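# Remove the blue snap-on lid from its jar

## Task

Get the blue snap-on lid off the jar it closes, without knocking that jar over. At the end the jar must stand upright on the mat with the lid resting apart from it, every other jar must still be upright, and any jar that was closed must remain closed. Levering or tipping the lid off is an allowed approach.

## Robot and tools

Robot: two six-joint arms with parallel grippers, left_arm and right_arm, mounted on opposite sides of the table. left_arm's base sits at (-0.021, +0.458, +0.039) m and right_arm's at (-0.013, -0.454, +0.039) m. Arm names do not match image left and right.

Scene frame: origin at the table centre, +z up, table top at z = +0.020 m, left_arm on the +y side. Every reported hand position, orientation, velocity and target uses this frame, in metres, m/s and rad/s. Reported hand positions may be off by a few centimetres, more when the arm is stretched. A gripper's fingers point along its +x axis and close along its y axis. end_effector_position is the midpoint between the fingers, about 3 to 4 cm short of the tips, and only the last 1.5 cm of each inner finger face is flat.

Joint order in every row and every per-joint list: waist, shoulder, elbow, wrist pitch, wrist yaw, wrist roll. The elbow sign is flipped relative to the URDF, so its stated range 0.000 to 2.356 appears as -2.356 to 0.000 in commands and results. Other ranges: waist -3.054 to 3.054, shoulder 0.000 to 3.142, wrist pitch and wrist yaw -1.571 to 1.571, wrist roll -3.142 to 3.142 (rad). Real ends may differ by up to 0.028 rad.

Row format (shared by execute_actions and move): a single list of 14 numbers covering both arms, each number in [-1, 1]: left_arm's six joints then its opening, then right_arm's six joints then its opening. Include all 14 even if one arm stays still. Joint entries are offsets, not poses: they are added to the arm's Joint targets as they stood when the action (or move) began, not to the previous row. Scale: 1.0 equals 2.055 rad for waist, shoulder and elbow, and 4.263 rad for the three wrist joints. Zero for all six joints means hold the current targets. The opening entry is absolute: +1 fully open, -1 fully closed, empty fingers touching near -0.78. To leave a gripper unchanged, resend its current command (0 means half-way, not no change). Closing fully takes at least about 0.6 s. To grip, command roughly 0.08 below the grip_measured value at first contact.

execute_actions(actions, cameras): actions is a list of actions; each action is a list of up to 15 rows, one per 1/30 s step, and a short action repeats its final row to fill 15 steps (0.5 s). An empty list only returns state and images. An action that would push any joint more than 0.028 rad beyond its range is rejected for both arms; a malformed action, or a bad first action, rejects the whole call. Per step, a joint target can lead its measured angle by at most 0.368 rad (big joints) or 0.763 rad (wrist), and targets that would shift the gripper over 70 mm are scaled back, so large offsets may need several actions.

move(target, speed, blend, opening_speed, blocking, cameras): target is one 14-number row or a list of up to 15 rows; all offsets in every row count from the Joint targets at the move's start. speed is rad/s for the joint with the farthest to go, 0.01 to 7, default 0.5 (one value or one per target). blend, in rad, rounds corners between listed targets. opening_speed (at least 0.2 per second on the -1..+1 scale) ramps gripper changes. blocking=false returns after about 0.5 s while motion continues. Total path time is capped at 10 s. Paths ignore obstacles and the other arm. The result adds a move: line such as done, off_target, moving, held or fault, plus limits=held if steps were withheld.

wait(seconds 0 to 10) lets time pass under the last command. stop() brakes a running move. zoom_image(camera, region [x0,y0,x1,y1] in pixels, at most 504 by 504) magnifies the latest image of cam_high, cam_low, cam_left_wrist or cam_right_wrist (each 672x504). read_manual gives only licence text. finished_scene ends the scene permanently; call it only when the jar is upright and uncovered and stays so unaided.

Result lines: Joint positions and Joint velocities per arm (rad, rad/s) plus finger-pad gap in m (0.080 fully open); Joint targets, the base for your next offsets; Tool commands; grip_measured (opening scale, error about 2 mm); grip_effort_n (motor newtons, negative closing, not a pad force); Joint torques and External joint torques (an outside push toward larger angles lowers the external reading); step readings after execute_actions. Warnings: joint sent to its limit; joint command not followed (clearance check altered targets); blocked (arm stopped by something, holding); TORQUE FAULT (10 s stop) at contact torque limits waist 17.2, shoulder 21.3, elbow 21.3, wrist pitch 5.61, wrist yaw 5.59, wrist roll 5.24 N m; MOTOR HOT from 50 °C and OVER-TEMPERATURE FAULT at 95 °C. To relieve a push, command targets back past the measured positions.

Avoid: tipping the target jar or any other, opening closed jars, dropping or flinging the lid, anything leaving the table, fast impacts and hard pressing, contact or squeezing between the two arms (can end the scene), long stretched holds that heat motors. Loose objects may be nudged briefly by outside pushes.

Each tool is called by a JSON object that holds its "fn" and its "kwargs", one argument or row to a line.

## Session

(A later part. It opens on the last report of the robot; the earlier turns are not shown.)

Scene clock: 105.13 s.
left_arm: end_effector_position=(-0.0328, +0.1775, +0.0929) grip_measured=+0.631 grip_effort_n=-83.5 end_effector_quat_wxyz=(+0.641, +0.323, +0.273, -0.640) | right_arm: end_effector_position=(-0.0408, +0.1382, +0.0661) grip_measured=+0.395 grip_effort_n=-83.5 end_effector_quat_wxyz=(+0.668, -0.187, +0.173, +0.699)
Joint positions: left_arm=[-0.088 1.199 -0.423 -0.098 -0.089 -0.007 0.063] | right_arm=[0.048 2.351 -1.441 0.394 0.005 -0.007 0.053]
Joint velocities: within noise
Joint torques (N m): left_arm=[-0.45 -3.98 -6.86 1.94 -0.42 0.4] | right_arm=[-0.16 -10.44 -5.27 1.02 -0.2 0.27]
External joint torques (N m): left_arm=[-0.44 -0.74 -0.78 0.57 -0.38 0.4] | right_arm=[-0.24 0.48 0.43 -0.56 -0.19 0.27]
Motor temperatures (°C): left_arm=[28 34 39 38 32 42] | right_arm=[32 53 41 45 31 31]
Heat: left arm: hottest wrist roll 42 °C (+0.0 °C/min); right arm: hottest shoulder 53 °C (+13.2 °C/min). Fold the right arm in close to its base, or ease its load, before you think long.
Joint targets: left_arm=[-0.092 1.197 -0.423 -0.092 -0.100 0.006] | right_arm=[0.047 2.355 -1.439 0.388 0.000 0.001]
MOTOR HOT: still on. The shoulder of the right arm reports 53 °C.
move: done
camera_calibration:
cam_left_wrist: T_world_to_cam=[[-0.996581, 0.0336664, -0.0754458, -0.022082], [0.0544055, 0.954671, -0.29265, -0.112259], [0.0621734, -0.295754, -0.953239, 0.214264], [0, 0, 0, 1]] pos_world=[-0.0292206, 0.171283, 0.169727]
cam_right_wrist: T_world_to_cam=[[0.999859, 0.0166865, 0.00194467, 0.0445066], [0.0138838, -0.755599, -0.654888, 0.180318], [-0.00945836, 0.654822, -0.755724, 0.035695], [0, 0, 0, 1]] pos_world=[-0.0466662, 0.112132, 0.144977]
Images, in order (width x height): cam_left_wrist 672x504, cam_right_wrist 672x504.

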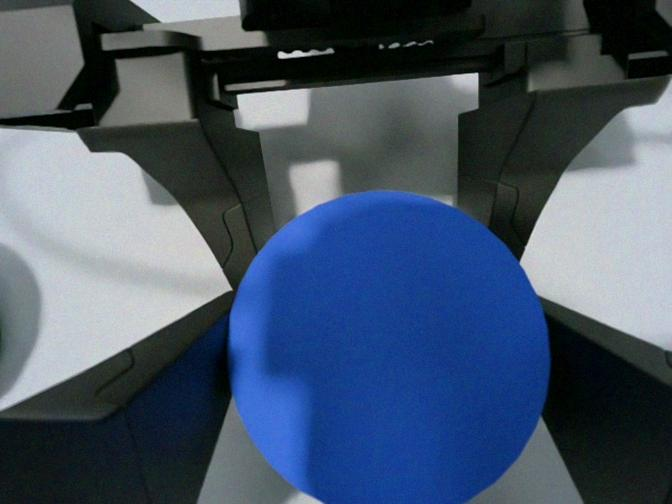

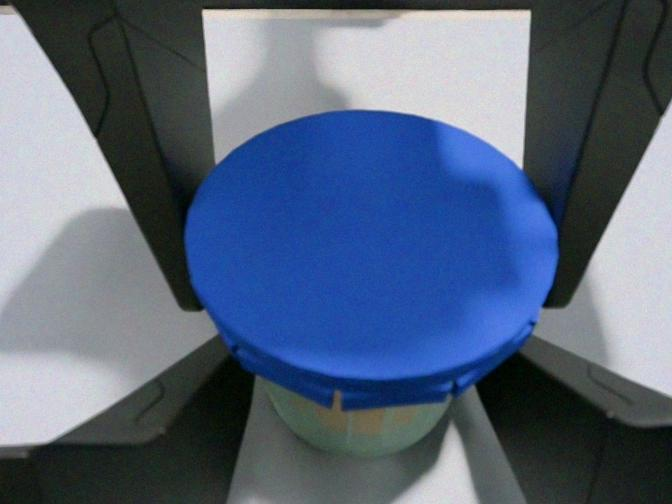

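{"fn": "wait", "kwargs": {
  "seconds": 0
}}

Scene clock: 111.77 s.
left_arm: end_effector_position=(-0.0328, +0.1775, +0.0929) grip_measured=+0.631 grip_effort_n=-83.5 end_effector_quat_wxyz=(+0.641, +0.323, +0.273, -0.640) | right_arm: end_effector_position=(-0.0408, +0.1382, +0.0661) grip_measured=+0.395 grip_effort_n=-83.5 end_effector_quat_wxyz=(+0.668, -0.187, +0.173, +0.699)
Joint positions: left_arm=[-0.088 1.199 -0.423 -0.098 -0.089 -0.007 0.063] | right_arm=[0.048 2.351 -1.441 0.394 0.005 -0.007 0.053]
Joint velocities: within noise
Joint torques (N m): left_arm=[-0.34 -3.96 -6.87 1.94 -0.44 0.39] | right_arm=[-0.08 -10.36 -5.24 1.05 -0.21 0.24]
External joint torques (N m): left_arm=[-0.32 -0.75 -0.92 0.62 -0.39 0.39] | right_arm=[-0.02 0.76 0.58 -0.57 -0.22 0.23]
Motor temperatures (°C): left_arm=[28 34 39 38 32 42] | right_arm=[32 52 40 44 31 31]
Heat: left arm: hottest wrist roll 42 °C (+0.0 °C/min); right arm: hottest shoulder 52 °C (+11.0 °C/min). Fold the right arm in close to its base, or ease its load, before you think long.
Joint targets: left_arm=[-0.092 1.197 -0.423 -0.092 -0.100 0.006] | right_arm=[0.047 2.355 -1.439 0.388 0.000 0.001]
Tool commands: left_gripper/opening=+0.56 right_gripper/opening=+0.33
MOTOR HOT: still on. The shoulder of the right arm reports 52 °C.
camera_calibration:
cam_left_wrist: T_world_to_cam=[[-0.996581, 0.0336664, -0.0754458, -0.022082], [0.0544055, 0.954671, -0.29265, -0.112259], [0.0621734, -0.295754, -0.953239, 0.214264], [0, 0, 0, 1]] pos_world=[-0.0292206, 0.171283, 0.169727]
cam_right_wrist: T_world_to_cam=[[0.999859, 0.0166865, 0.00194467, 0.0445066], [0.0138838, -0.755599, -0.654888, 0.180318], [-0.00945836, 0.654822, -0.755724, 0.035695], [0, 0, 0, 1]] pos_world=[-0.0466662, 0.112132, 0.144977]

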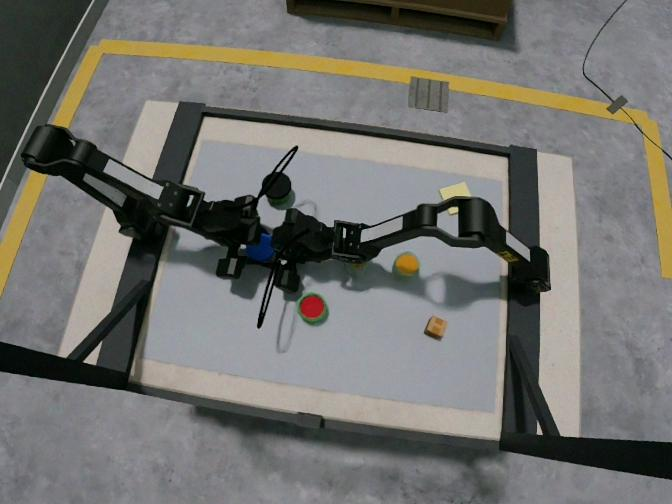

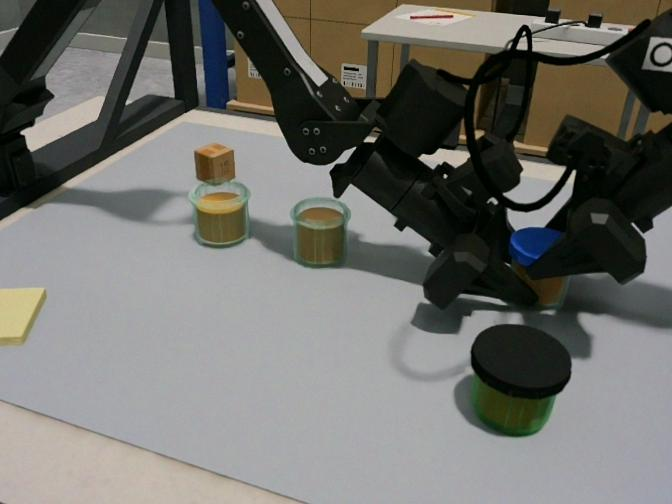

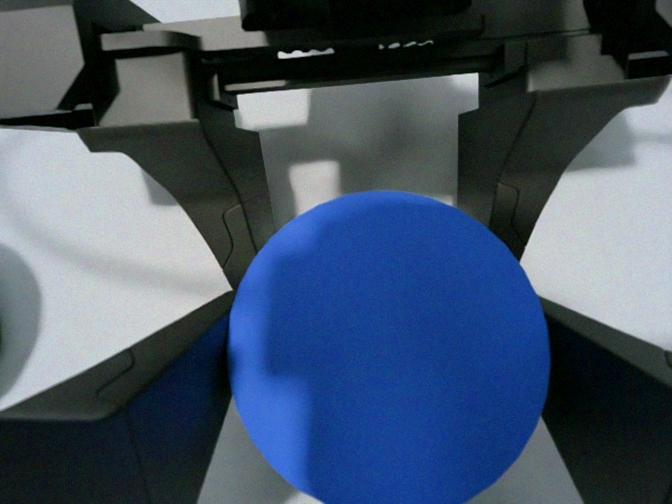

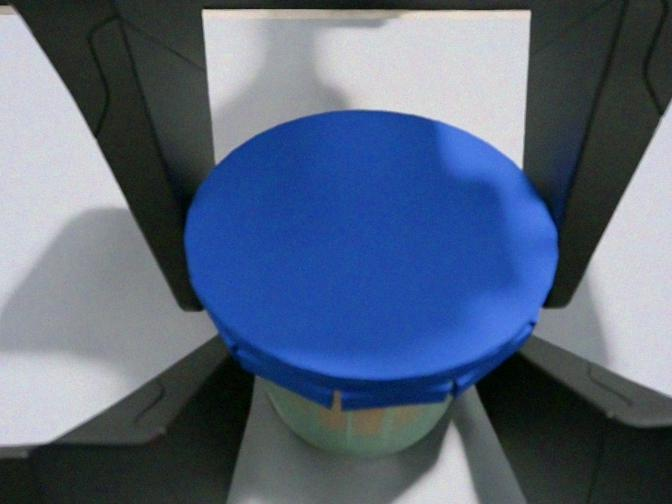

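{"fn": "zoom_image", "kwargs": {
  "camera": "cam_right_wrist",
  "region": [160, 260, 600, 480]
}}

{"fn": "zoom_image", "kwargs": {
  "camera": "cam_low",
  "region": [400, 180, 672, 384]
}}

Scaled by 1.145.

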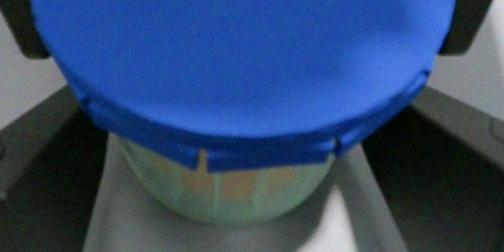

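Scaled by 1.853.

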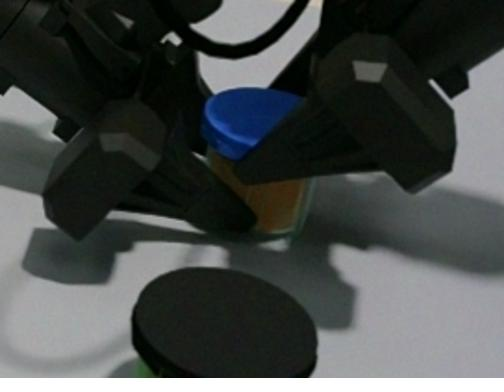

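{"fn": "zoom_image", "kwargs": {
  "camera": "cam_low",
  "region": [460, 310, 590, 450]
}}

{"fn": "zoom_image", "kwargs": {
  "camera": "cam_right_wrist",
  "region": [210, 320, 470, 470]
}}

Scaled by 3.600.

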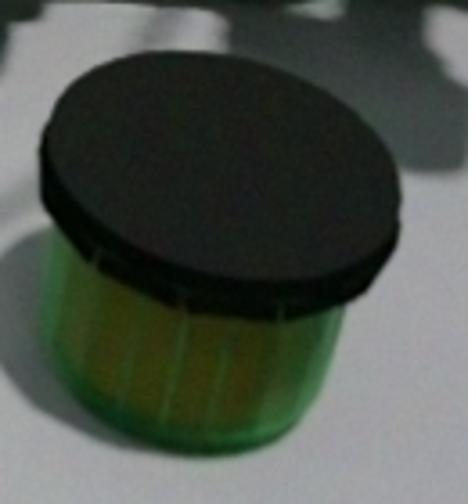

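Scaled by 1.938.

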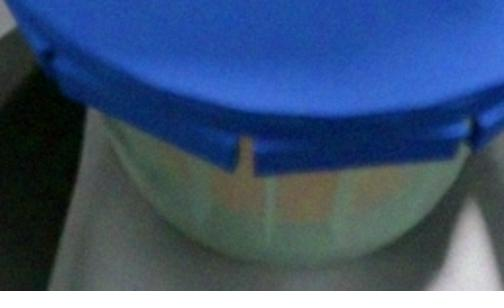

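{"fn": "zoom_image", "kwargs": {
  "camera": "cam_right_wrist",
  "region": [290, 350, 400, 430]
}}

{"fn": "zoom_image", "kwargs": {
  "camera": "cam_right_wrist",
  "region": [420, 290, 560, 410]
}}

{"fn": "zoom_image", "kwargs": {
  "camera": "cam_right_wrist",
  "region": [180, 270, 320, 410]
}}

Scaled by 4.582.

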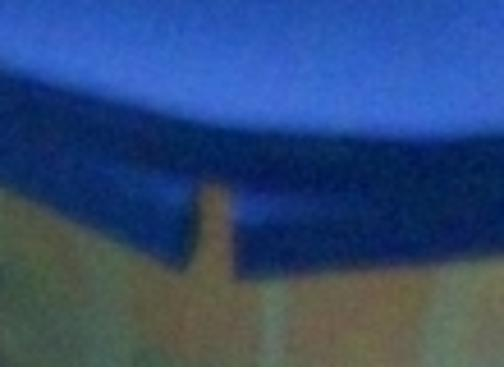

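Scaled by 3.600.

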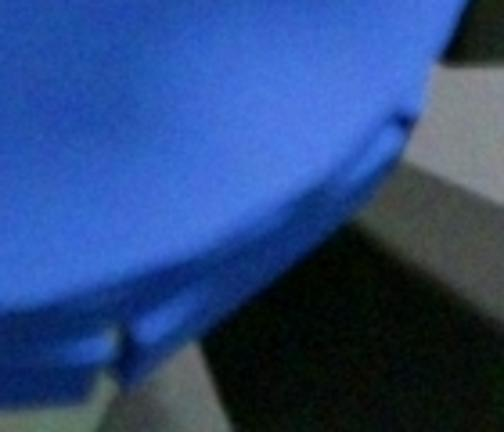

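Scaled by 3.600.

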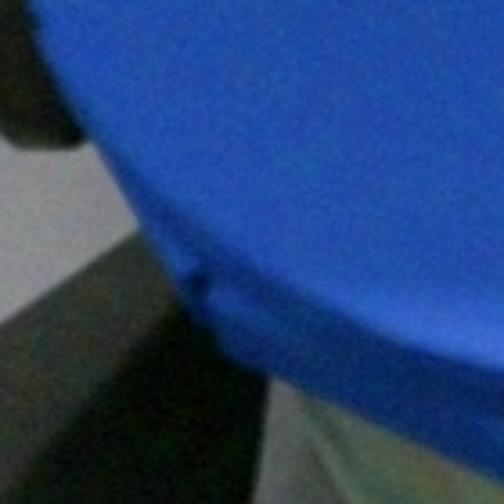

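{"fn": "move", "kwargs": {
  "target": [
    [0,0,0,0,0,0,0.95,0,0,0,0,0,0,0.33],
    [0.0229,-0.1689,-0.0316,-0.1018,0.02346,-0.0014,0.95,0,0,0,0,0,0,0.33]
  ],
  "speed": 0.8,
  "cameras": ["cam_left_wrist","cam_low"]
}}

Scene clock: 135.23 s.
left_arm: end_effector_position=(-0.0324, +0.2280, +0.1333) grip_measured=+0.947 grip_effort_n=17.9 end_effector_quat_wxyz=(+0.619, +0.319, +0.302, -0.651) | right_arm: end_effector_position=(-0.0408, +0.1382, +0.0661) grip_measured=+0.395 grip_effort_n=-83.5 end_effector_quat_wxyz=(+0.668, -0.185, +0.176, +0.699)
Joint positions: left_arm=[-0.049 0.856 -0.471 -0.525 -0.002 0.001 0.078] | right_arm=[0.047 2.351 -1.441 0.394 0.002 -0.001 0.053]
Joint velocities: within noise
Joint torques (N m): left_arm=[0.28 -2.57 -9.7 1.37 0.09 -0.06] | right_arm=[-0.15 -10.43 -5.29 1.04 -0.13 0.03]
External joint torques (N m): left_arm=[0.28 -0.93 -3.02 0.05 0.1 -0.06] | right_arm=[-0.16 0.62 0.49 -0.57 -0.13 0.03]
Motor temperatures (°C): left_arm=[28 34 40 39 31 42] | right_arm=[32 51 40 43 31 31]
Heat: left arm: hottest wrist roll 42 °C (+0.0 °C/min); right arm: hottest shoulder 51 °C (+5.1 °C/min). Fold the right arm in close to its base, or ease its load, before you think long.
Joint targets: left_arm=[-0.045 0.850 -0.488 -0.526 0.000 -0.001] | right_arm=[0.047 2.355 -1.439 0.388 0.000 0.001]
MOTOR HOT: still on. The shoulder of the right arm reports 51 °C.
move: done
camera_calibration:
cam_left_wrist: T_world_to_cam=[[-0.998255, 0.0574719, -0.0135575, -0.0340472], [0.0590249, 0.964571, -0.257135, -0.155428], [-0.00170083, -0.257486, -0.96628, 0.258652], [0, 0, 0, 1]] pos_world=[-0.0243737, 0.218477, 0.209503]
Images, in order (width x height): cam_low 672x504, cam_left_wrist 672x504.

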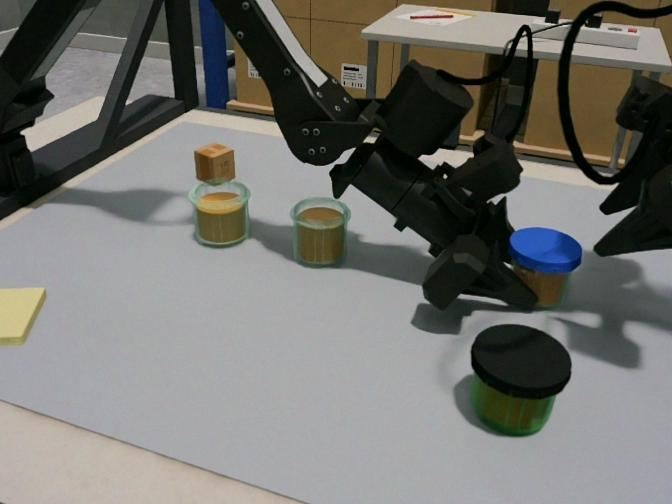

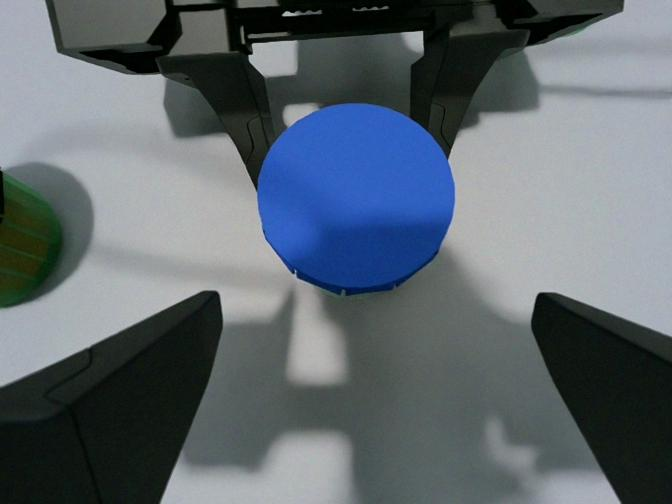

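{"fn": "zoom_image", "kwargs": {
  "camera": "cam_low",
  "region": [490, 210, 600, 320]
}}

{"fn": "zoom_image", "kwargs": {
  "camera": "cam_left_wrist",
  "region": [240, 90, 480, 310]
}}

Scaled by 4.582.

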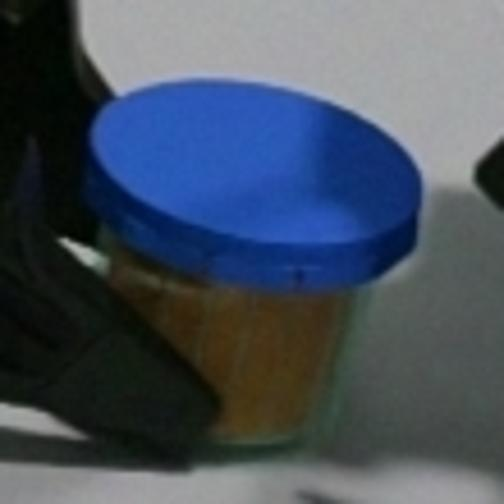

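Scaled by 2.100.

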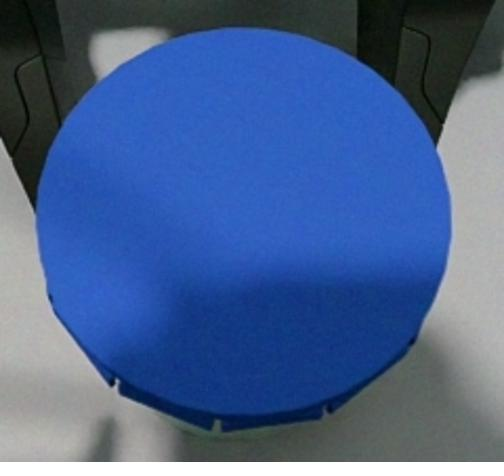

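{"fn": "move", "kwargs": {
  "target": [0.05854,0.0019,0.0569,0.1633,0,0.36872,-0.25,0,-0.2686,0.2779,0.01337,0,0,0.33],
  "speed": 1.1
}}

Scene clock: 138.83 s.
left_arm: end_effector_position=(+0.0000, +0.1583, +0.2191) grip_measured=-0.247 grip_effort_n=-16.5 end_effector_quat_wxyz=(+0.438, +0.584, -0.398, -0.555) | right_arm: end_effector_position=(-0.0338, +0.0104, +0.1214) grip_measured=+0.395 grip_effort_n=-83.5 end_effector_quat_wxyz=(+0.669, -0.188, +0.181, +0.696)
Joint positions: left_arm=[0.071 0.855 -0.386 0.165 -0.001 1.569 0.024] | right_arm=[0.045 1.829 -0.867 0.434 0.003 0.002 0.053]
Joint velocities: within noise
Joint torques (N m): left_arm=[0.3 -2.47 -6.12 2.24 0.05 0.02] | right_arm=[0.1 -10.14 -5.42 2.32 -0.12 -0.04]
External joint torques (N m): left_arm=[0.29 -0.56 0.8 0.56 0.04 0.07] | right_arm=[0.19 -2.72 0.11 0.75 -0.13 -0.05]
Motor temperatures (°C): left_arm=[28 34 41 39 31 42] | right_arm=[32 52 40 43 31 31]
Heat: left arm: hottest wrist roll 42 °C (+0.0 °C/min); right arm: hottest shoulder 52 °C (+5.0 °C/min). Fold the right arm in close to its base, or ease its load, before you think long.
Joint targets: left_arm=[0.075 0.854 -0.371 0.169 0.001 1.572] | right_arm=[0.047 1.803 -0.868 0.445 0.000 0.001]
MOTOR HOT: still on. The shoulder of the right arm reports 52 °C.
move: done
camera_calibration:
cam_left_wrist: T_world_to_cam=[[-0.0102529, 0.294508, -0.955594, 0.172338], [0.892703, 0.433263, 0.123951, -0.0674677], [0.450529, -0.851791, -0.267351, 0.264519], [0, 0, 0, 1]] pos_world=[-0.057178, 0.203792, 0.243767]
cam_right_wrist: T_world_to_cam=[[0.999922, 0.0105007, -0.00672795, 0.0405835], [0.00367395, -0.76357, -0.645714, 0.118553], [-0.0119177, 0.645639, -0.76355, 0.162176], [0, 0, 0, 1]] pos_world=[-0.0390831, -0.0146096, 0.200653]

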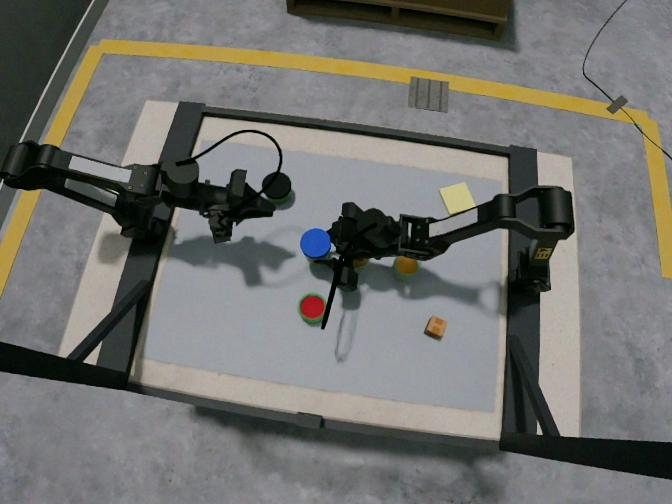

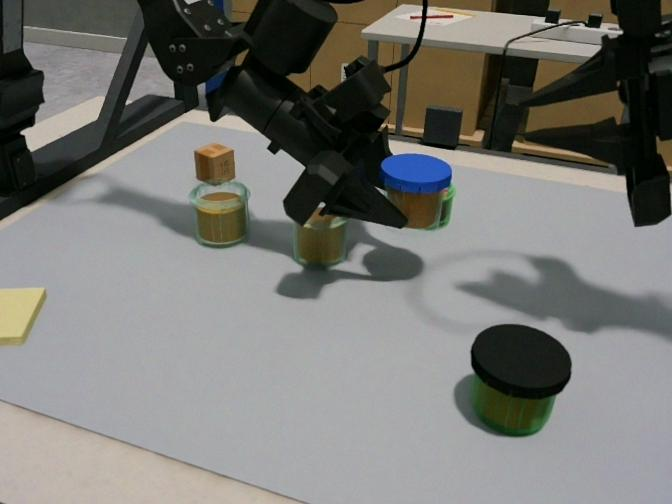

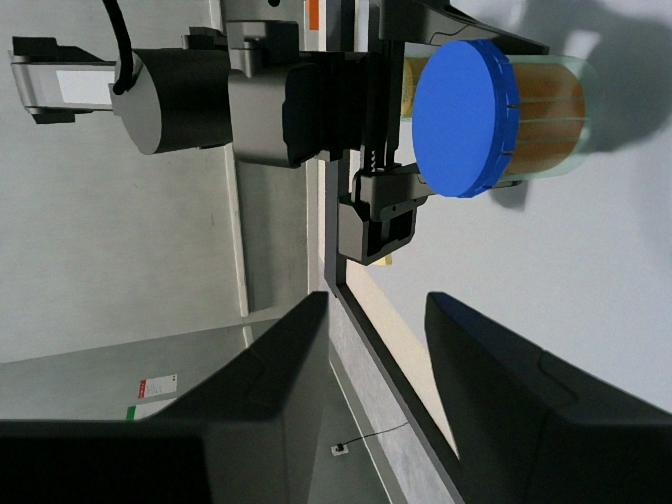

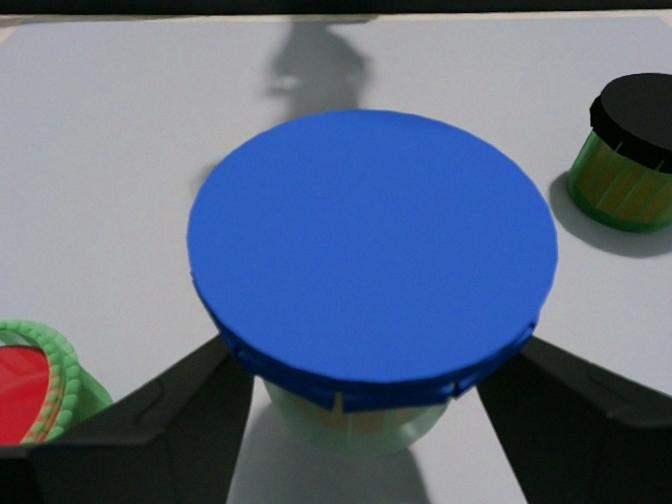

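{"fn": "move", "kwargs": {
  "target": [0.0019,0.43309,0.09586,0.29768,0,0,-0.25,0,0,0,0,0,0,0.33],
  "speed": 0.9
}}

Scene clock: 142.37 s.
left_arm: end_effector_position=(+0.0043, +0.1149, +0.1323) grip_measured=-0.247 grip_effort_n=-16.0 end_effector_quat_wxyz=(+0.488, +0.546, -0.449, -0.512) | right_arm: end_effector_position=(-0.0338, +0.0104, +0.1214) grip_measured=+0.395 grip_effort_n=-83.5 end_effector_quat_wxyz=(+0.669, -0.188, +0.181, +0.696)
Joint positions: left_arm=[0.075 1.738 -0.183 1.434 -0.001 1.57 0.024] | right_arm=[0.045 1.829 -0.867 0.434 0.003 0.002 0.053]
Joint velocities: within noise
Joint torques (N m): left_arm=[0.34 -4.44 -2.32 2.26 0.08 0.02] | right_arm=[0.13 -10.13 -5.37 2.31 -0.15 -0.09]
External joint torques (N m): left_arm=[0.36 -0.01 0.84 0.54 0.07 0.07] | right_arm=[0.09 -2.68 0.19 0.73 -0.15 -0.09]
Motor temperatures (°C): left_arm=[28 34 40 39 31 42] | right_arm=[32 52 40 44 31 31]
Heat: left arm: hottest wrist roll 42 °C (+0.0 °C/min); right arm: hottest shoulder 52 °C (+3.0 °C/min). Fold the right arm in close to its base, or ease its load, before you think long.
Joint targets: left_arm=[0.079 1.744 -0.174 1.438 0.001 1.572] | right_arm=[0.047 1.803 -0.868 0.445 0.000 0.001]
MOTOR HOT: still on. The shoulder of the right arm reports 52 °C.
move: done
camera_calibration:
cam_left_wrist: T_world_to_cam=[[0.00176959, 0.116347, -0.993207, 0.127642], [0.889902, 0.452868, 0.0546358, -0.0347753], [0.456148, -0.883954, -0.102736, 0.184304], [0, 0, 0, 1]] pos_world=[-0.0533491, 0.163814, 0.14761]
cam_right_wrist: T_world_to_cam=[[0.999922, 0.0105007, -0.00672795, 0.0405835], [0.00367395, -0.76357, -0.645714, 0.118553], [-0.0119177, 0.645639, -0.76355, 0.162176], [0, 0, 0, 1]] pos_world=[-0.0390831, -0.0146096, 0.200653]

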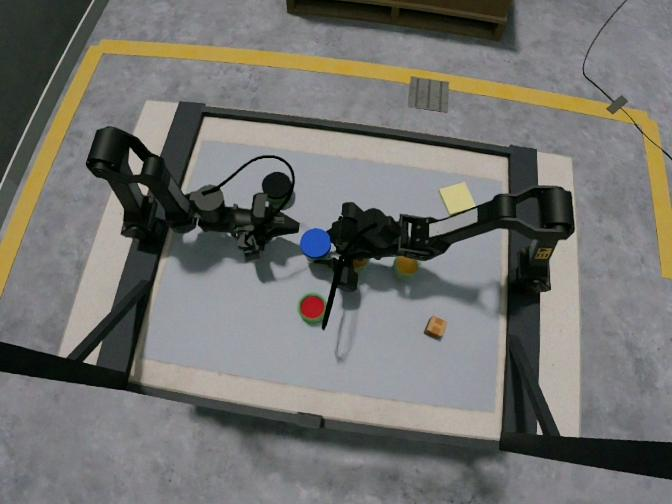

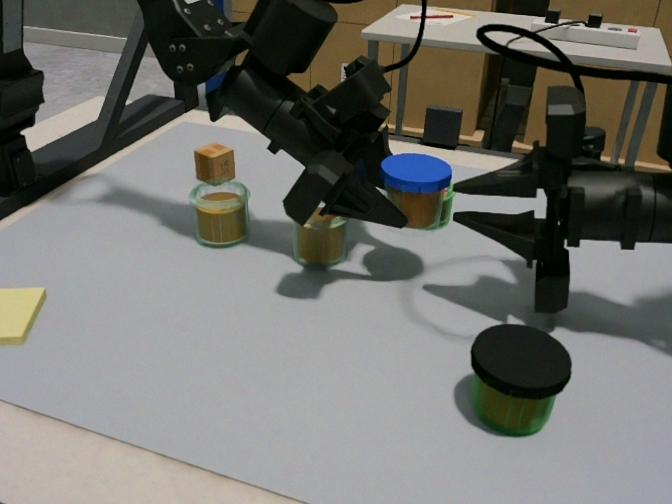

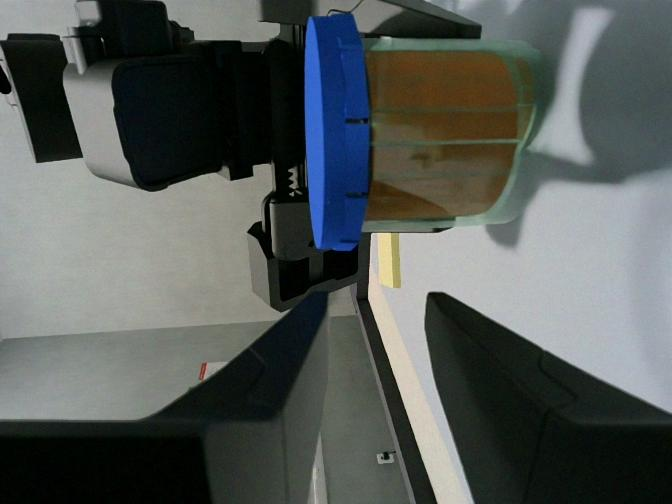

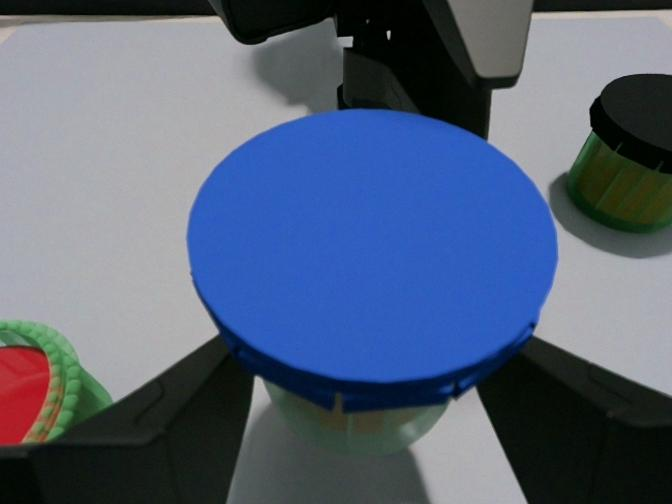

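{"fn": "zoom_image", "kwargs": {
  "camera": "cam_left_wrist",
  "region": [270, 0, 490, 330]
}}

Scaled by 1.527.

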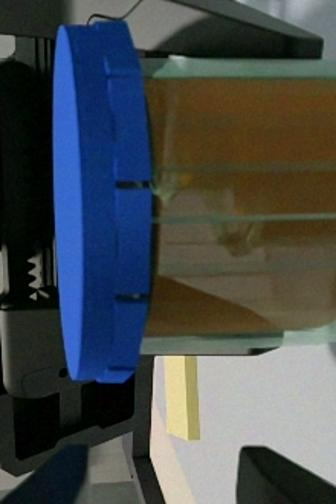

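{"fn": "move", "kwargs": {
  "target": [0.00097,0.05791,-0.08856,-0.00985,-0.0002,0,-0.25,0,0,0,0,0,0,0.33],
  "speed": 0.25
}}

Scene clock: 146.77 s.
left_arm: end_effector_position=(+0.0088, +0.0742, +0.1299) grip_measured=-0.247 grip_effort_n=-16.5 end_effector_quat_wxyz=(+0.491, +0.545, -0.450, -0.509) | right_arm: end_effector_position=(-0.0345, +0.0101, +0.1209) grip_measured=+0.395 grip_effort_n=-83.5 end_effector_quat_wxyz=(+0.667, -0.188, +0.181, +0.697)
Joint positions: left_arm=[0.079 1.856 -0.343 1.398 -0.001 1.57 0.024] | right_arm=[0.047 1.829 -0.866 0.434 0.001 0.002 0.053]
Joint velocities: within noise
Joint torques (N m): left_arm=[0.04 -5.52 -5.23 1.84 0.02 0.01] | right_arm=[-0.04 -10.11 -5.52 2.33 -0.09 -0.06]
External joint torques (N m): left_arm=[0.1 -0.01 -1.87 0.13 0.01 0.06] | right_arm=[-0.03 -2.58 0.09 0.73 -0.09 -0.06]
Motor temperatures (°C): left_arm=[28 34 39 40 31 42] | right_arm=[32 52 40 45 31 31]
Heat: left arm: hottest wrist roll 42 °C (+0.0 °C/min); right arm: hottest shoulder 52 °C (+2.0 °C/min). Fold the right arm in close to its base, or ease its load, before you think long.
Joint targets: left_arm=[0.081 1.863 -0.356 1.397 0.000 1.572] | right_arm=[0.047 1.803 -0.868 0.445 0.000 0.001]
MOTOR HOT: still on. The shoulder of the right arm reports 52 °C.
move: done
camera_calibration:
cam_left_wrist: T_world_to_cam=[[0.00179303, 0.109205, -0.994018, 0.130617], [0.887945, 0.457023, 0.0518112, -0.0201764], [0.459947, -0.882726, -0.0961485, 0.145058], [0, 0, 0, 1]] pos_world=[-0.0490375, 0.123003, 0.144828]
cam_right_wrist: T_world_to_cam=[[0.999889, 0.0129138, -0.00745152, 0.0413686], [0.00506604, -0.764325, -0.644812, 0.117929], [-0.0140223, 0.644702, -0.764305, 0.16211], [0, 0, 0, 1]] pos_world=[-0.0396883, -0.0149108, 0.200251]

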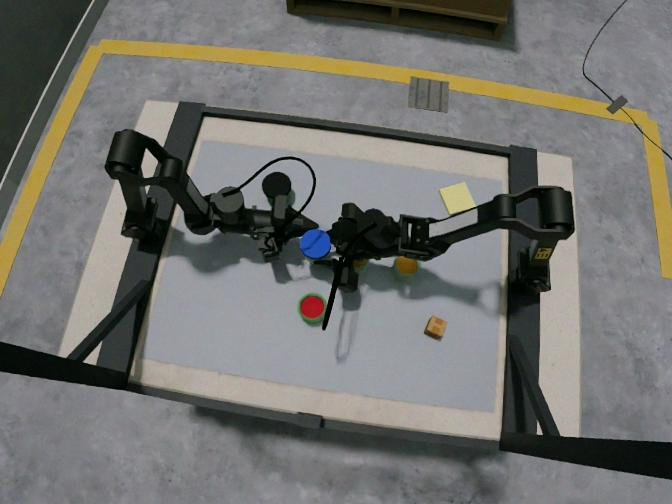

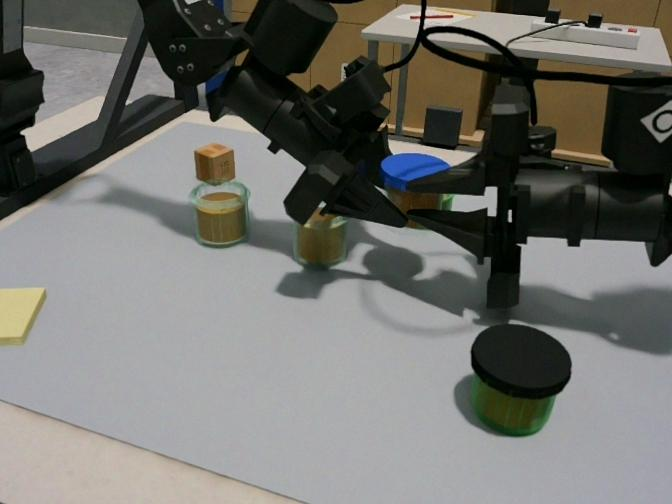

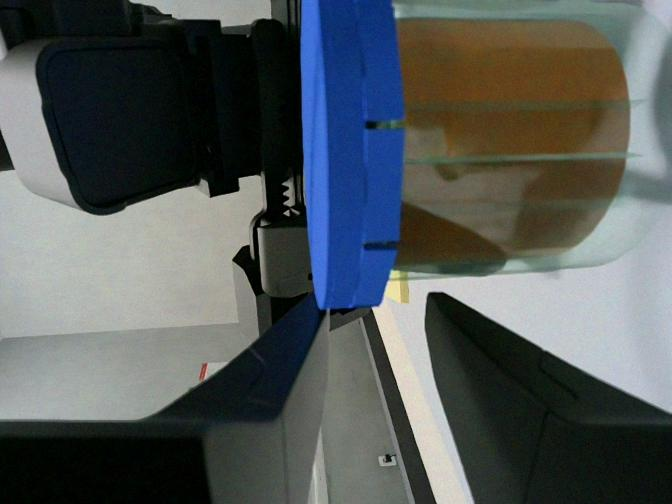

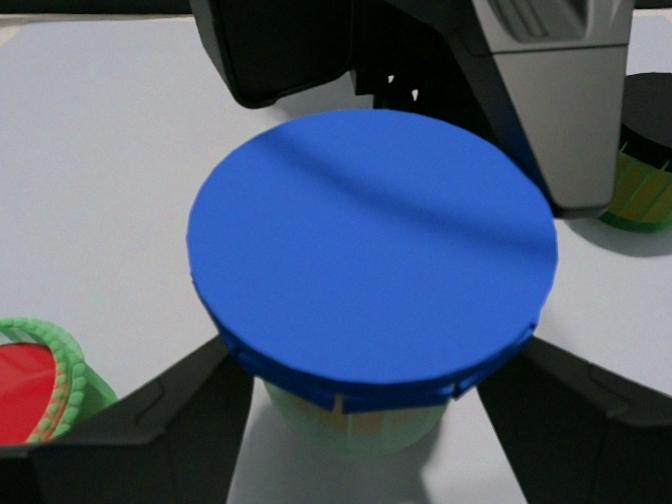

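{"fn": "zoom_image", "kwargs": {
  "camera": "cam_left_wrist",
  "region": [250, 180, 470, 360]
}}

Scaled by 2.291.

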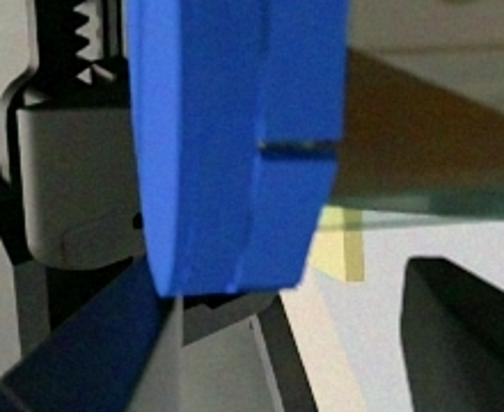

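{"fn": "move", "kwargs": {
  "target": [0,-0.00633,0.00097,-0.00328,0,0,-0.25,0,0,0,0,0,0,0.33],
  "speed": 0.25,
  "cameras": ["cam_left_wrist"]
}}

{"fn": "zoom_image", "kwargs": {
  "camera": "cam_left_wrist",
  "region": [250, 180, 470, 360]
}}

Scene clock: 151.27 s.
left_arm: end_effector_position=(+0.0088, +0.0744, +0.1272) grip_measured=-0.247 grip_effort_n=-16.0 end_effector_quat_wxyz=(+0.488, +0.548, -0.446, -0.513) | right_arm: end_effector_position=(-0.0347, +0.0101, +0.1209) grip_measured=+0.395 grip_effort_n=-83.5 end_effector_quat_wxyz=(+0.667, -0.188, +0.181, +0.697)
Joint positions: left_arm=[0.079 1.856 -0.344 1.385 -0.001 1.57 0.024] | right_arm=[0.047 1.829 -0.866 0.434 0.001 0.002 0.053]
Joint velocities: within noise
Joint torques (N m): left_arm=[0.07 -7.18 -4.89 1.76 0.03 0.02] | right_arm=[0.04 -10.04 -5.63 2.33 -0.08 -0.08]
External joint torques (N m): left_arm=[0.12 -1.6 -1.48 0.02 0.01 0.07] | right_arm=[0.01 -2.55 -0.03 0.74 -0.08 -0.08]
Motor temperatures (°C): left_arm=[28 34 39 40 31 42] | right_arm=[32 52 40 46 31 31]
Heat: left arm: hottest wrist roll 42 °C (+0.0 °C/min); right arm: hottest shoulder 52 °C (+0.0 °C/min). Fold the right arm in close to its base, or ease its load, before you think long.
Joint targets: left_arm=[0.081 1.850 -0.354 1.382 0.000 1.572] | right_arm=[0.047 1.803 -0.868 0.445 0.000 0.001]
MOTOR HOT: still on. The shoulder of the right arm reports 52 °C.
move: done
camera_calibration:
cam_left_wrist: T_world_to_cam=[[0.000913471, 0.121672, -0.99257, 0.126812], [0.888, 0.456327, 0.0567552, -0.0206951], [0.459842, -0.881454, -0.107628, 0.146355], [0, 0, 0, 1]] pos_world=[-0.0490387, 0.123019, 0.142796]
Images, in order (width x height): cam_left_wrist 672x504.

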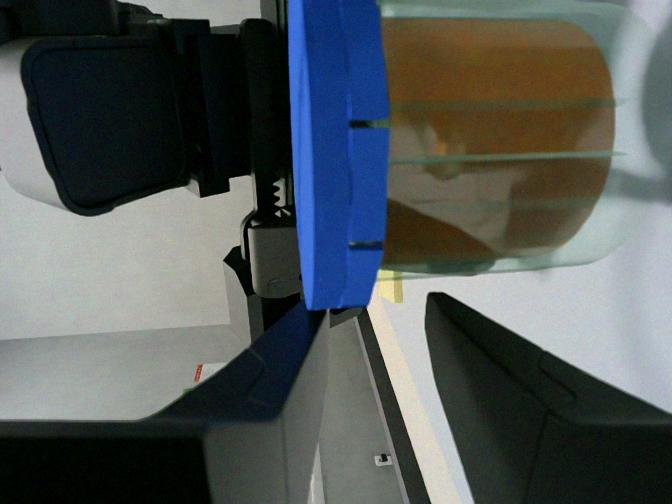

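Scaled by 2.291.

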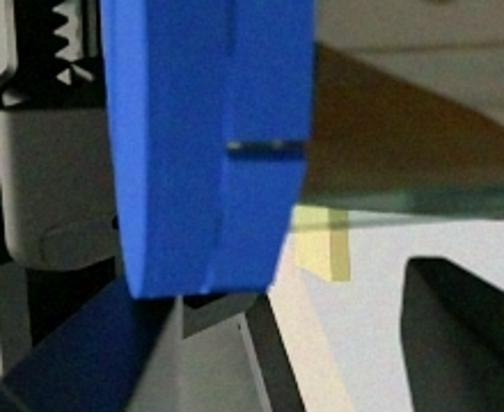

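{"fn": "move", "kwargs": {
  "target": [0,-0.00535,-0.01168,0.0003,0,0,-0.25,0,0,0,0,0,0,0.33],
  "speed": 0.25,
  "cameras": ["cam_left_wrist"]
}}

{"fn": "zoom_image", "kwargs": {
  "camera": "cam_left_wrist",
  "region": [250, 180, 470, 360]
}}

Scene clock: 153.17 s.
left_arm: end_effector_position=(+0.0094, +0.0684, +0.1365) grip_measured=-0.247 grip_effort_n=-16.0 end_effector_quat_wxyz=(+0.495, +0.542, -0.454, -0.505) | right_arm: end_effector_position=(-0.0349, +0.0100, +0.1216) grip_measured=+0.395 grip_effort_n=-83.5 end_effector_quat_wxyz=(+0.667, -0.188, +0.181, +0.698)
Joint positions: left_arm=[0.08 1.848 -0.366 1.383 -0.001 1.57 0.024] | right_arm=[0.047 1.827 -0.866 0.434 0.001 0.002 0.053]
Joint velocities: within noise
Joint torques (N m): left_arm=[0.07 -7.54 -5.28 2 0.03 0.01] | right_arm=[0.02 -9.86 -5.51 2.32 -0.05 -0.06]
External joint torques (N m): left_arm=[0.06 -1.93 -1.76 0.29 0.03 0.06] | right_arm=[0.03 -2.4 0.09 0.72 -0.05 -0.07]
Motor temperatures (°C): left_arm=[28 34 39 40 31 42] | right_arm=[32 53 40 47 31 31]
Heat: left arm: hottest wrist roll 42 °C (+0.0 °C/min); right arm: hottest shoulder 53 °C (+0.0 °C/min). Fold the right arm in close to its base, or ease its load, before you think long.
Joint targets: left_arm=[0.081 1.839 -0.378 1.384 0.000 1.572] | right_arm=[0.047 1.803 -0.868 0.445 0.000 0.001]
MOTOR HOT: still on. The shoulder of the right arm reports 53 °C.
move: done
camera_calibration:
cam_left_wrist: T_world_to_cam=[[0.00304449, 0.0929033, -0.99567, 0.139161], [0.887723, 0.458128, 0.0454611, -0.0176246], [0.460368, -0.884018, -0.0810776, 0.138274], [0, 0, 0, 1]] pos_world=[-0.048435, 0.117383, 0.150571]
Images, in order (width x height): cam_left_wrist 672x504.

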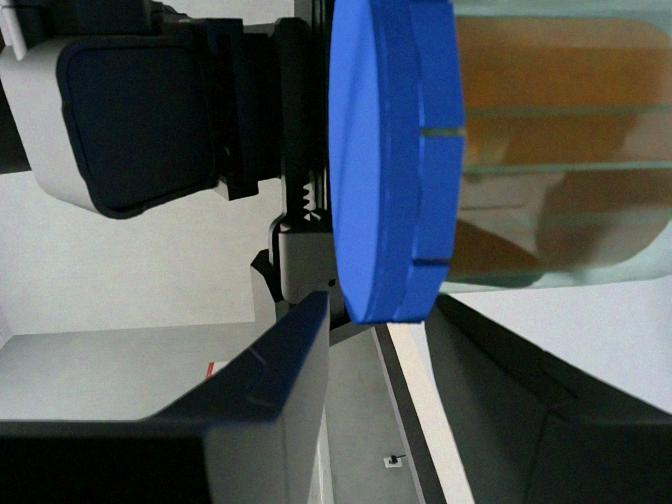

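Scaled by 2.291.

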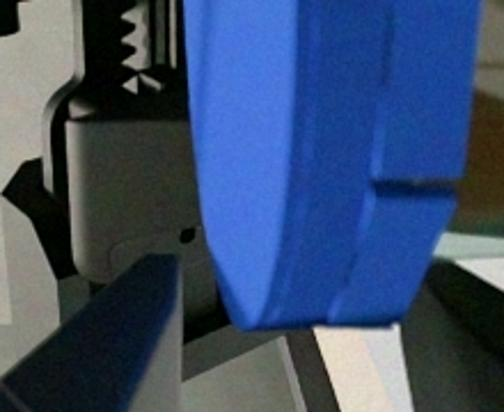

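{"fn": "move", "kwargs": {
  "target": [
    [0,0.01168,0.0219,0.00727,0,0,-0.25,0,0,0,0,0,0,0.33],
    [0,0.01168,0.0219,0.00727,0,0,-0.48,0,0,0,0,0,0,0.33]
  ],
  "speed": 0.25,
  "opening_speed": 0.6,
  "cameras": ["cam_left_wrist"]
}}

{"fn": "zoom_image", "kwargs": {
  "camera": "cam_left_wrist",
  "region": [250, 180, 470, 360]
}}

Scene clock: 156.70 s.
left_arm: end_effector_position=(+0.0091, +0.0742, +0.1323) grip_measured=-0.476 grip_effort_n=-16.0 end_effector_quat_wxyz=(+0.494, +0.543, -0.453, -0.506) | right_arm: end_effector_position=(-0.0349, +0.0100, +0.1216) grip_measured=+0.395 grip_effort_n=-83.5 end_effector_quat_wxyz=(+0.667, -0.188, +0.181, +0.698)
Joint positions: left_arm=[0.08 1.856 -0.342 1.412 -0.001 1.57 0.014] | right_arm=[0.047 1.827 -0.866 0.434 0.001 0.002 0.053]
Joint velocities: within noise
Joint torques (N m): left_arm=[0.09 -5.59 -2.47 2.18 0.02 0] | right_arm=[-0.05 -9.99 -5.5 2.28 -0.11 -0.05]
External joint torques (N m): left_arm=[0.1 -0.08 0.88 0.48 0.01 0.05] | right_arm=[-0.02 -2.62 0 0.71 -0.11 -0.05]
Motor temperatures (°C): left_arm=[28 35 39 40 31 42] | right_arm=[32 54 39 47 31 31]
Heat: left arm: hottest wrist roll 42 °C (+0.0 °C/min); right arm: hottest shoulder 54 °C (+1.0 °C/min). Fold the right arm in close to its base, or ease its load, before you think long.
Joint targets: left_arm=[0.081 1.863 -0.333 1.415 0.000 1.572] | right_arm=[0.047 1.803 -0.868 0.445 0.000 0.001]
MOTOR HOT: still on. The shoulder of the right arm reports 54 °C.
move: done
camera_calibration:
cam_left_wrist: T_world_to_cam=[[0.0026926, 0.0974552, -0.995236, 0.133986], [0.887582, 0.458218, 0.0472708, -0.0201192], [0.460642, -0.883481, -0.0852657, 0.14378], [0, 0, 0, 1]] pos_world=[-0.0487345, 0.123188, 0.146559]
Images, in order (width x height): cam_left_wrist 672x504.

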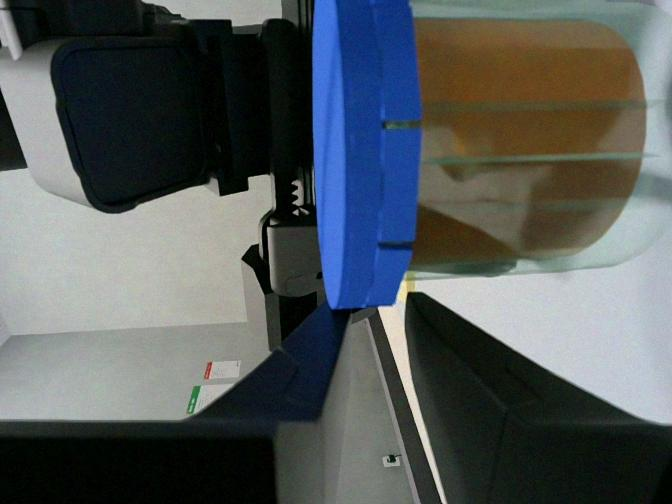

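Scaled by 2.291.

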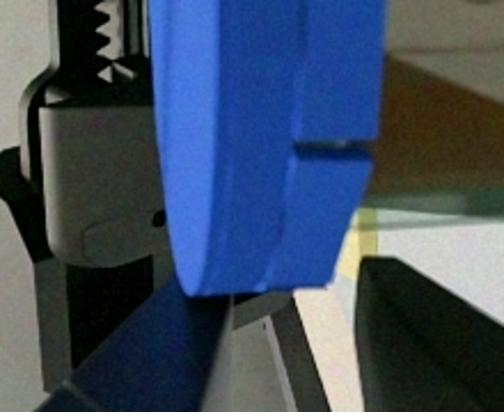

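{"fn": "move", "kwargs": {
  "target": [0,0,0,0,0,0,-0.62,0,0,0,0,0,0,0.33],
  "speed": 0.25,
  "opening_speed": 0.5,
  "cameras": ["cam_left_wrist"]
}}

{"fn": "zoom_image", "kwargs": {
  "camera": "cam_left_wrist",
  "region": [250, 180, 470, 360]
}}

Scene clock: 159.10 s.
left_arm: end_effector_position=(+0.0091, +0.0742, +0.1325) grip_measured=-0.616 grip_effort_n=-16.5 end_effector_quat_wxyz=(+0.494, +0.543, -0.453, -0.506) | right_arm: end_effector_position=(-0.0350, +0.0099, +0.1214) grip_measured=+0.395 grip_effort_n=-83.5 end_effector_quat_wxyz=(+0.667, -0.188, +0.181, +0.698)
Joint positions: left_arm=[0.08 1.856 -0.342 1.413 -0.001 1.57 0.007] | right_arm=[0.047 1.827 -0.865 0.434 0.001 0.002 0.053]
Joint velocities: within noise
Joint torques (N m): left_arm=[0.05 -5.54 -2.59 2.1 0.01 0.01] | right_arm=[-0.05 -9.99 -5.6 2.29 -0.06 -0.06]
External joint torques (N m): left_arm=[0.06 -0.03 0.76 0.39 0 0.07] | right_arm=[-0.05 -2.56 -0.04 0.7 -0.06 -0.07]
Motor temperatures (°C): left_arm=[28 35 39 40 31 42] | right_arm=[32 55 39 48 31 31]
Heat: left arm: hottest wrist roll 42 °C (+0.0 °C/min); right arm: hottest shoulder 55 °C (+1.0 °C/min). Fold the right arm in close to its base, or ease its load, before you think long.
Joint targets: left_arm=[0.081 1.863 -0.333 1.415 0.000 1.572] | right_arm=[0.047 1.803 -0.868 0.445 0.000 0.001]
MOTOR HOT: still on. The shoulder of the right arm reports 55 °C.
move: done
camera_calibration:
cam_left_wrist: T_world_to_cam=[[0.00270854, 0.0963392, -0.995345, 0.134343], [0.887582, 0.458269, 0.0467711, -0.0200611], [0.460642, -0.883577, -0.0842677, 0.143661], [0, 0, 0, 1]] pos_world=[-0.0487345, 0.123187, 0.146762]
Images, in order (width x height): cam_left_wrist 672x504.

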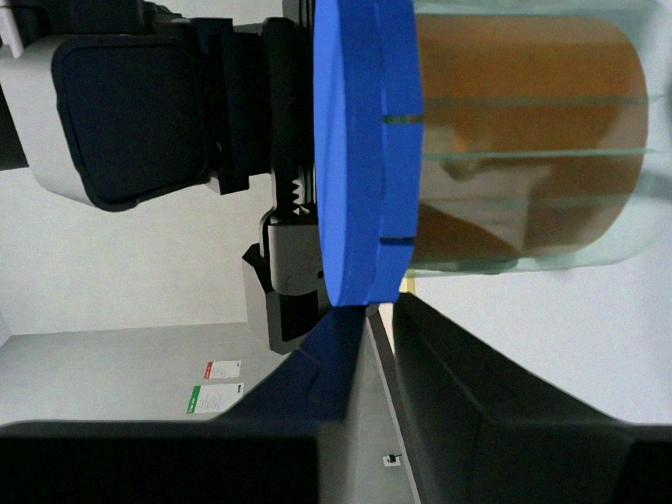

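Scaled by 2.291.

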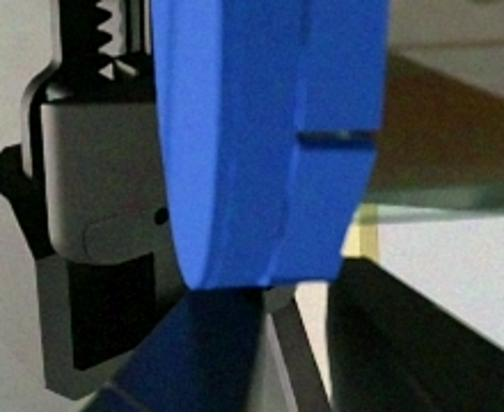

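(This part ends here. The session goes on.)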